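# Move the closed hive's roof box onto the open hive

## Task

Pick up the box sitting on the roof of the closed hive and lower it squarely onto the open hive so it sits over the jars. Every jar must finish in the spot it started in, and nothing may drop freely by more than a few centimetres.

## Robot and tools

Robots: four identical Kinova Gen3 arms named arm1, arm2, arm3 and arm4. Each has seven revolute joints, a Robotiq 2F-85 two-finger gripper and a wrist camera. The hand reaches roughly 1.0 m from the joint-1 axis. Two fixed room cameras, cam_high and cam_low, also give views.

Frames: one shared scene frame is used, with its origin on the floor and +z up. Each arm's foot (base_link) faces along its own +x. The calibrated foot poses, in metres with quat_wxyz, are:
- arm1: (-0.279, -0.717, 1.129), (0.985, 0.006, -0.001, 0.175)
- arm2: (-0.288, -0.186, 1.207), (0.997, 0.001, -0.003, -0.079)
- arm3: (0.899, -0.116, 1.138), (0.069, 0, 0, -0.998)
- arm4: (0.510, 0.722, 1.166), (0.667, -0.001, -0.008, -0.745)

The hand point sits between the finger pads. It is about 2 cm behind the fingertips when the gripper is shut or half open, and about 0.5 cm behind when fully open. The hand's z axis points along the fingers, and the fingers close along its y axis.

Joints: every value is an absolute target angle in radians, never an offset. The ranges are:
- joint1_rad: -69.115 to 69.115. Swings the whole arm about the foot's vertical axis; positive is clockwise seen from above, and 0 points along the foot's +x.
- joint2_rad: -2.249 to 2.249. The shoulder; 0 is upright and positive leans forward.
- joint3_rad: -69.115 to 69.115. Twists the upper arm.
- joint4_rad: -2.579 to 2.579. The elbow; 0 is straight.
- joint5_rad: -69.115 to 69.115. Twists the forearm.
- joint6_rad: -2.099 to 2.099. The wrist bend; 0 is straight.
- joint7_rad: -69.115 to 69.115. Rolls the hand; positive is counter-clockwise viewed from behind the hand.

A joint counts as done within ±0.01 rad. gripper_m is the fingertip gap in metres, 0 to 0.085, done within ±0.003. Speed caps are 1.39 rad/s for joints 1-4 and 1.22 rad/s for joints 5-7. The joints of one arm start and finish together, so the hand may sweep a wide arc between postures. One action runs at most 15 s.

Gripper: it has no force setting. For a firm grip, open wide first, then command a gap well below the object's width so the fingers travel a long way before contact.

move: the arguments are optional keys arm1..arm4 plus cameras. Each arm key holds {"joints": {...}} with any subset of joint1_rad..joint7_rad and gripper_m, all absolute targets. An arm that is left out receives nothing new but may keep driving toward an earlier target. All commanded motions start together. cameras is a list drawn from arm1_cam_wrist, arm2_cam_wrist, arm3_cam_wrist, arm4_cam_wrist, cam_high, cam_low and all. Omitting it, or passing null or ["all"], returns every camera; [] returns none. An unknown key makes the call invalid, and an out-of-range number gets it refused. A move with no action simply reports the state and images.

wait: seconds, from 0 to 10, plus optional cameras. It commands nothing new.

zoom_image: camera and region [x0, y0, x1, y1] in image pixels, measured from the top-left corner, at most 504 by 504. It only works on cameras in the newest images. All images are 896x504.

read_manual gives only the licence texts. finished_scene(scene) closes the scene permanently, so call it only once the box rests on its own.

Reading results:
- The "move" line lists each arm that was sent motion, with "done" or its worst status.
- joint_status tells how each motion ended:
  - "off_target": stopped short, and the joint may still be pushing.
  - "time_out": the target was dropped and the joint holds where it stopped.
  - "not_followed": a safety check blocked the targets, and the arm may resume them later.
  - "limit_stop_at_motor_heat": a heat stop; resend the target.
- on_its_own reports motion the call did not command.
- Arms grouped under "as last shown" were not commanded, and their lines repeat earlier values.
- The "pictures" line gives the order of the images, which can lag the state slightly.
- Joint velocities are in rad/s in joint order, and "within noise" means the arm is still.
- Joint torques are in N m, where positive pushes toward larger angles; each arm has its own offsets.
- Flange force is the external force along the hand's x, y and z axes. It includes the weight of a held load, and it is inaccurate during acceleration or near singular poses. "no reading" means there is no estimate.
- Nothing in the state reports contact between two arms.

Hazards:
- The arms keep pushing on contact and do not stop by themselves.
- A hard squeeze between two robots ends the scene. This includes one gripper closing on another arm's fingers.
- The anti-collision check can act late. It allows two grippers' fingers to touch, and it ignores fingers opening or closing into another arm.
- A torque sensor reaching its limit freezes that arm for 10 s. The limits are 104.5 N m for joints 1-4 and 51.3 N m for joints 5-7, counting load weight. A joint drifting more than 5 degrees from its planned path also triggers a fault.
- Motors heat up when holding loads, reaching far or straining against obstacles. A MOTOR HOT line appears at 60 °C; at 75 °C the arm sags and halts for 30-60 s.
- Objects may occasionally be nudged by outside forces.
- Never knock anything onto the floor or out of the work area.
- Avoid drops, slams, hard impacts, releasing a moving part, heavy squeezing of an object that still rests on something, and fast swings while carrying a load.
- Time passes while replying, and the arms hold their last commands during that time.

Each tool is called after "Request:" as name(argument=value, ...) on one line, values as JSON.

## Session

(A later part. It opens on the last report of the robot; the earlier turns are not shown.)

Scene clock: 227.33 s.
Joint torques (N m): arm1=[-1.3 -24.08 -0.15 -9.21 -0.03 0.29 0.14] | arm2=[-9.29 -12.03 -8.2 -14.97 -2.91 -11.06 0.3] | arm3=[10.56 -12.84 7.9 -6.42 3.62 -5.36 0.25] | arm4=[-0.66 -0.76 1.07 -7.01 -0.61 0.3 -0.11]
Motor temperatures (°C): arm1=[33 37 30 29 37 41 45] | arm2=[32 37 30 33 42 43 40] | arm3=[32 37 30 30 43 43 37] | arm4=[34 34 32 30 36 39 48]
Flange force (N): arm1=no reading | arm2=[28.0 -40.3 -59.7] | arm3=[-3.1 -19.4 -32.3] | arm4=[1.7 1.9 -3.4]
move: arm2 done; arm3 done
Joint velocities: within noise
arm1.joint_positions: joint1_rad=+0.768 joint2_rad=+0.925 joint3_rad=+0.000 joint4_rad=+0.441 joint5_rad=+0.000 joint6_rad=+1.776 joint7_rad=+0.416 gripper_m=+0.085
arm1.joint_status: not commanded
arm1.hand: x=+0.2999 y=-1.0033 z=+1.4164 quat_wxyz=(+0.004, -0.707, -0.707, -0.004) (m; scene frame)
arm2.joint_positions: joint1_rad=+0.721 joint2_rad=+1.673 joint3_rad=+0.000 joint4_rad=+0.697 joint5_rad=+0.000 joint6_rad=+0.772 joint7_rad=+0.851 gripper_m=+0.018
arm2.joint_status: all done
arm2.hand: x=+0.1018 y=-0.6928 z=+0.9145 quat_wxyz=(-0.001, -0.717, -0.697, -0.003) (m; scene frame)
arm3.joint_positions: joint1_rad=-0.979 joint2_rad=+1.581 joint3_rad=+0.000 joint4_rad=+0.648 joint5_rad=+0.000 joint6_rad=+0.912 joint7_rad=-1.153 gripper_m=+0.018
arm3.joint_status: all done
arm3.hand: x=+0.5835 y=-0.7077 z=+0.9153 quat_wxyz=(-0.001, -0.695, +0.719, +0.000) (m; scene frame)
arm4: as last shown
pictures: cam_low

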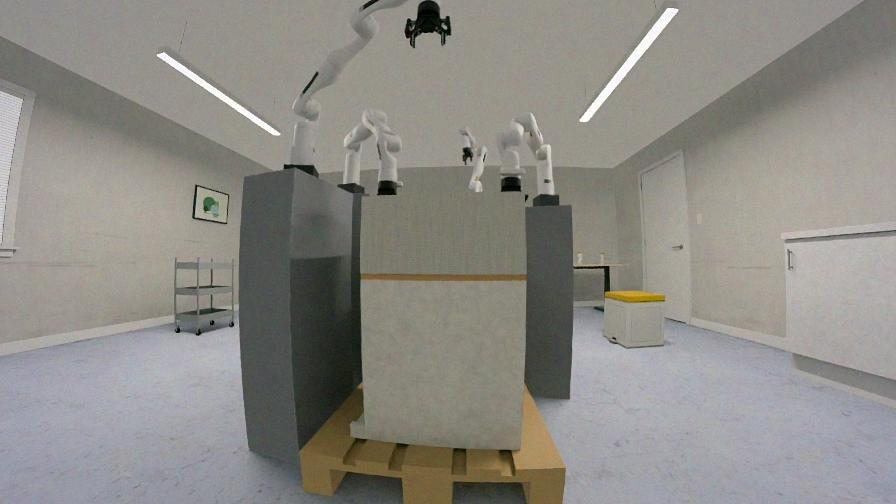

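Request:
move(arm2={"joints":{"gripper_m":0.085}}, arm3={"joints":{"gripper_m":0.085}}, cameras=[])

Request:
move(arm2={"joints":{"joint2_rad":1.6213,"joint4_rad":0.7549,"joint6_rad":0.7654}}, arm3={"joints":{"joint2_rad":1.5346,"joint4_rad":0.6935,"joint6_rad":0.9135}}, cameras=[])

Request:
move(arm2={"joints":{"joint2_rad":1.4289,"joint4_rad":0.9271,"joint6_rad":0.7856}}, arm3={"joints":{"joint2_rad":1.3678,"joint4_rad":0.8002,"joint6_rad":0.9736}}, cameras=["cam_low","cam_high","arm1_cam_wrist"])

Request:
zoom_image(camera="cam_low", region=[350, 180, 530, 300])

Request:
zoom_image(camera="cam_high", region=[300, 220, 480, 420])

Scene clock: 236.37 s.
Joint torques (N m): arm1=[-1.27 -24.05 -0.15 -9.19 -0.01 0.21 0.16] | arm2=[-0.22 -24.77 -0.39 -6.82 -0.07 0.24 0.07] | arm3=[0.39 -26.55 0.48 -5.94 -0.21 -0.28 0.2] | arm4=[-0.71 -0.86 1.12 -6.94 -0.61 0.33 -0.1]
Motor temperatures (°C): arm1=[33 37 30 29 37 41 45] | arm2=[32 36 30 33 42 43 40] | arm3=[33 37 30 30 43 43 37] | arm4=[34 34 32 30 36 39 48]
Flange force (N): arm1=no reading | arm2=[7.2 -5.8 -5.9] | arm3=[8.7 3.3 1.7] | arm4=[1.5 2.2 -3.6]
move: arm2 done; arm3 done
Joint velocities: within noise
arm1.joint_positions: joint1_rad=+0.768 joint2_rad=+0.925 joint3_rad=+0.000 joint4_rad=+0.441 joint5_rad=+0.000 joint6_rad=+1.776 joint7_rad=+0.416 gripper_m=+0.085
arm1.joint_status: not commanded
arm1.hand: x=+0.2999 y=-1.0033 z=+1.4164 quat_wxyz=(+0.004, -0.707, -0.707, -0.004) (m; scene frame)
arm2.joint_positions: joint1_rad=+0.721 joint2_rad=+1.673 joint3_rad=+0.000 joint4_rad=+0.697 joint5_rad=+0.000 joint6_rad=+0.772 joint7_rad=+0.851 gripper_m=+0.085
arm2.joint_status: all done
arm2.hand: x=+0.1018 y=-0.6927 z=+0.9144 quat_wxyz=(-0.001, -0.717, -0.697, -0.003) (m; scene frame)
arm3.joint_positions: joint1_rad=-0.979 joint2_rad=+1.581 joint3_rad=+0.000 joint4_rad=+0.648 joint5_rad=+0.000 joint6_rad=+0.912 joint7_rad=-1.153 gripper_m=+0.085
arm3.joint_status: all done
arm3.hand: x=+0.5835 y=-0.7076 z=+0.9152 quat_wxyz=(-0.001, -0.695, +0.719, +0.000) (m; scene frame)
arm4: as last shown
pictures: none
No camera images: "cameras" was empty.

Scene clock: 237.17 s.
Joint torques (N m): arm1=[-1.33 -24.09 -0.15 -9.22 0.03 0.27 0.13] | arm2=[-0.2 -24.82 -0.38 -6.77 -0.05 0.24 0.08] | arm3=[0.41 -26.53 0.53 -5.92 -0.15 -0.29 0.23] | arm4=[-0.74 -0.82 1.08 -6.99 -0.56 0.35 -0.09]
Motor temperatures (°C): arm1=[33 37 30 29 37 41 45] | arm2=[32 36 30 33 42 43 40] | arm3=[33 37 30 30 43 43 37] | arm4=[34 34 32 30 36 39 48]
Flange force (N): arm1=no reading | arm2=[6.7 -5.3 -5.3] | arm3=[8.4 3.1 1.3] | arm4=[1.6 2.1 -3.4]
move: arm2 done; arm3 done
Joint velocities: within noise
arm1.joint_positions: joint1_rad=+0.768 joint2_rad=+0.925 joint3_rad=+0.000 joint4_rad=+0.441 joint5_rad=+0.000 joint6_rad=+1.776 joint7_rad=+0.416 gripper_m=+0.085
arm1.joint_status: not commanded
arm1.hand: x=+0.2999 y=-1.0033 z=+1.4164 quat_wxyz=(+0.004, -0.707, -0.707, -0.004) (m; scene frame)
arm2.joint_positions: joint1_rad=+0.721 joint2_rad=+1.621 joint3_rad=+0.000 joint4_rad=+0.755 joint5_rad=+0.000 joint6_rad=+0.765 joint7_rad=+0.851 gripper_m=+0.085
arm2.joint_status: all done
arm2.hand: x=+0.1017 y=-0.6928 z=+0.9345 quat_wxyz=(-0.001, -0.717, -0.697, -0.003) (m; scene frame)
arm3.joint_positions: joint1_rad=-0.979 joint2_rad=+1.535 joint3_rad=+0.000 joint4_rad=+0.694 joint5_rad=+0.000 joint6_rad=+0.914 joint7_rad=-1.153 gripper_m=+0.085
arm3.joint_status: all done
arm3.hand: x=+0.5835 y=-0.7076 z=+0.9351 quat_wxyz=(-0.001, -0.695, +0.719, +0.000) (m; scene frame)
arm4: as last shown
pictures: none
No camera images: "cameras" was empty.

Scene clock: 238.37 s.
Joint torques (N m): arm1=[-1.22 -24.05 -0.12 -9.21 -0.02 0.27 0.15] | arm2=[-0.22 -24.79 -0.37 -6.91 -0.06 0.21 0.07] | arm3=[0.37 -26.56 0.61 -6.2 -0.1 -0.32 0.21] | arm4=[-0.77 -0.87 1.03 -7.01 -0.63 0.33 -0.15]
Motor temperatures (°C): arm1=[33 37 30 29 37 41 45] | arm2=[32 36 30 33 42 43 40] | arm3=[33 37 30 30 43 43 37] | arm4=[34 34 32 30 36 39 48]
Flange force (N): arm1=no reading | arm2=[5.7 -4.5 -3.9] | arm3=[8.1 3.0 0.2] | arm4=[1.4 1.7 -3.4]
move: arm2 done; arm3 done
Joint velocities: within noise
arm1.joint_positions: joint1_rad=+0.768 joint2_rad=+0.925 joint3_rad=+0.000 joint4_rad=+0.441 joint5_rad=+0.000 joint6_rad=+1.776 joint7_rad=+0.416 gripper_m=+0.085
arm1.joint_status: not commanded
arm1.hand: x=+0.2999 y=-1.0033 z=+1.4164 quat_wxyz=(+0.004, -0.707, -0.707, -0.004) (m; scene frame)
arm2.joint_positions: joint1_rad=+0.721 joint2_rad=+1.429 joint3_rad=+0.000 joint4_rad=+0.927 joint5_rad=+0.000 joint6_rad=+0.786 joint7_rad=+0.851 gripper_m=+0.085
arm2.joint_status: all done
arm2.hand: x=+0.1018 y=-0.6936 z=+1.0197 quat_wxyz=(-0.001, -0.717, -0.697, -0.003) (m; scene frame)
arm3.joint_positions: joint1_rad=-0.979 joint2_rad=+1.368 joint3_rad=+0.000 joint4_rad=+0.800 joint5_rad=+0.000 joint6_rad=+0.974 joint7_rad=-1.153 gripper_m=+0.085
arm3.joint_status: all done
arm3.hand: x=+0.5824 y=-0.7100 z=+1.0200 quat_wxyz=(-0.001, -0.695, +0.719, +0.000) (m; scene frame)
arm4: as last shown
pictures: arm1_cam_wrist, cam_high, cam_low

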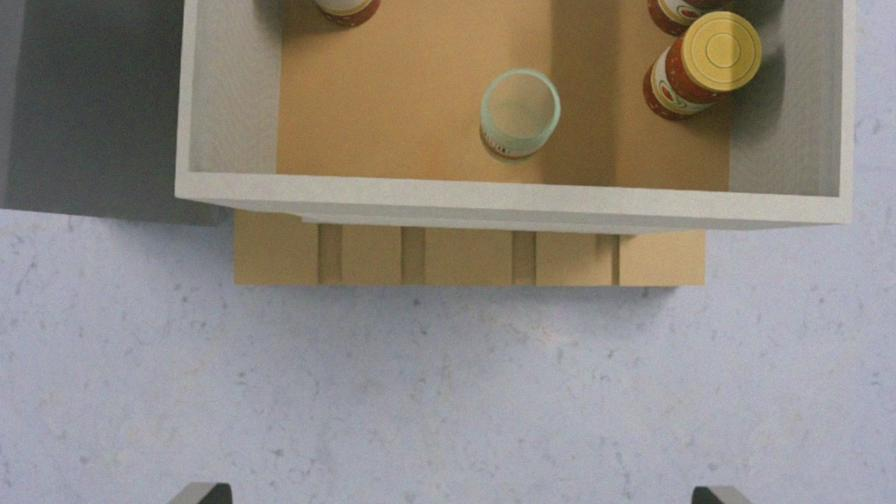

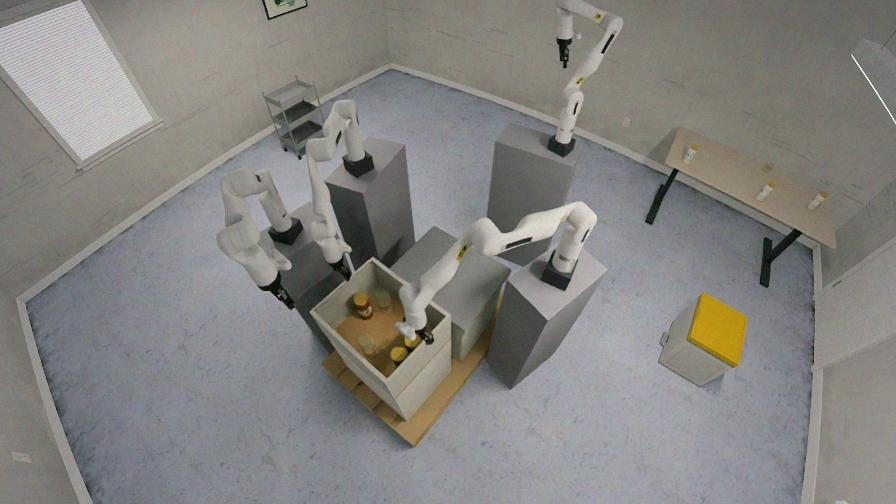

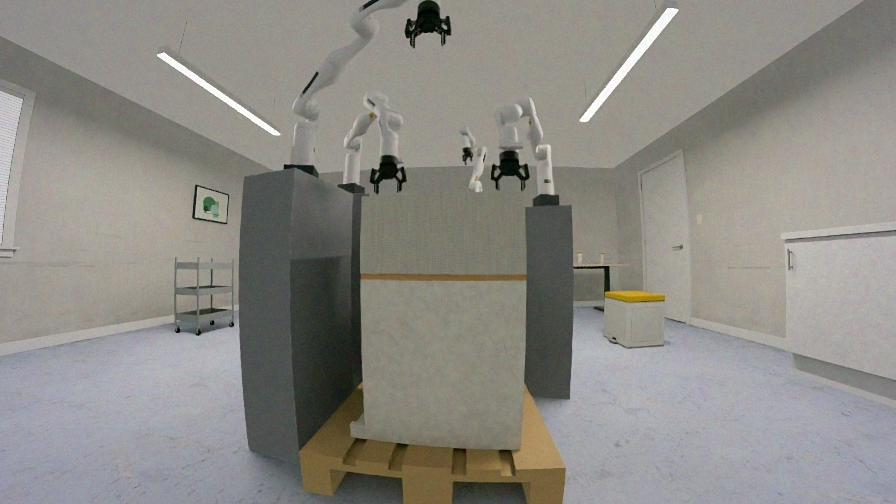

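Scaled by 2.800 from the camera's 896x504 image, which has a finer 1280x720 frame.

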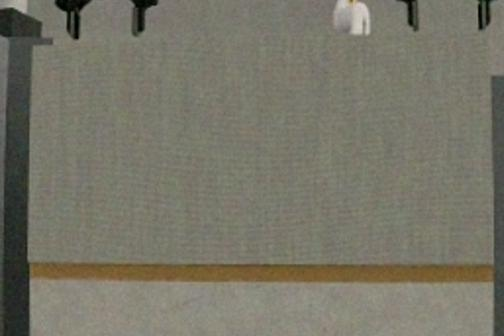

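Scaled by 2.520 from the camera's 896x504 image, which has a finer 1280x720 frame.

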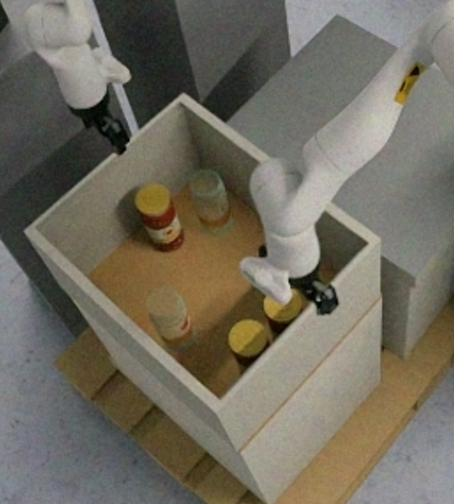

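Request:
finished_scene(scene=2)

The scene is finished: the task was done.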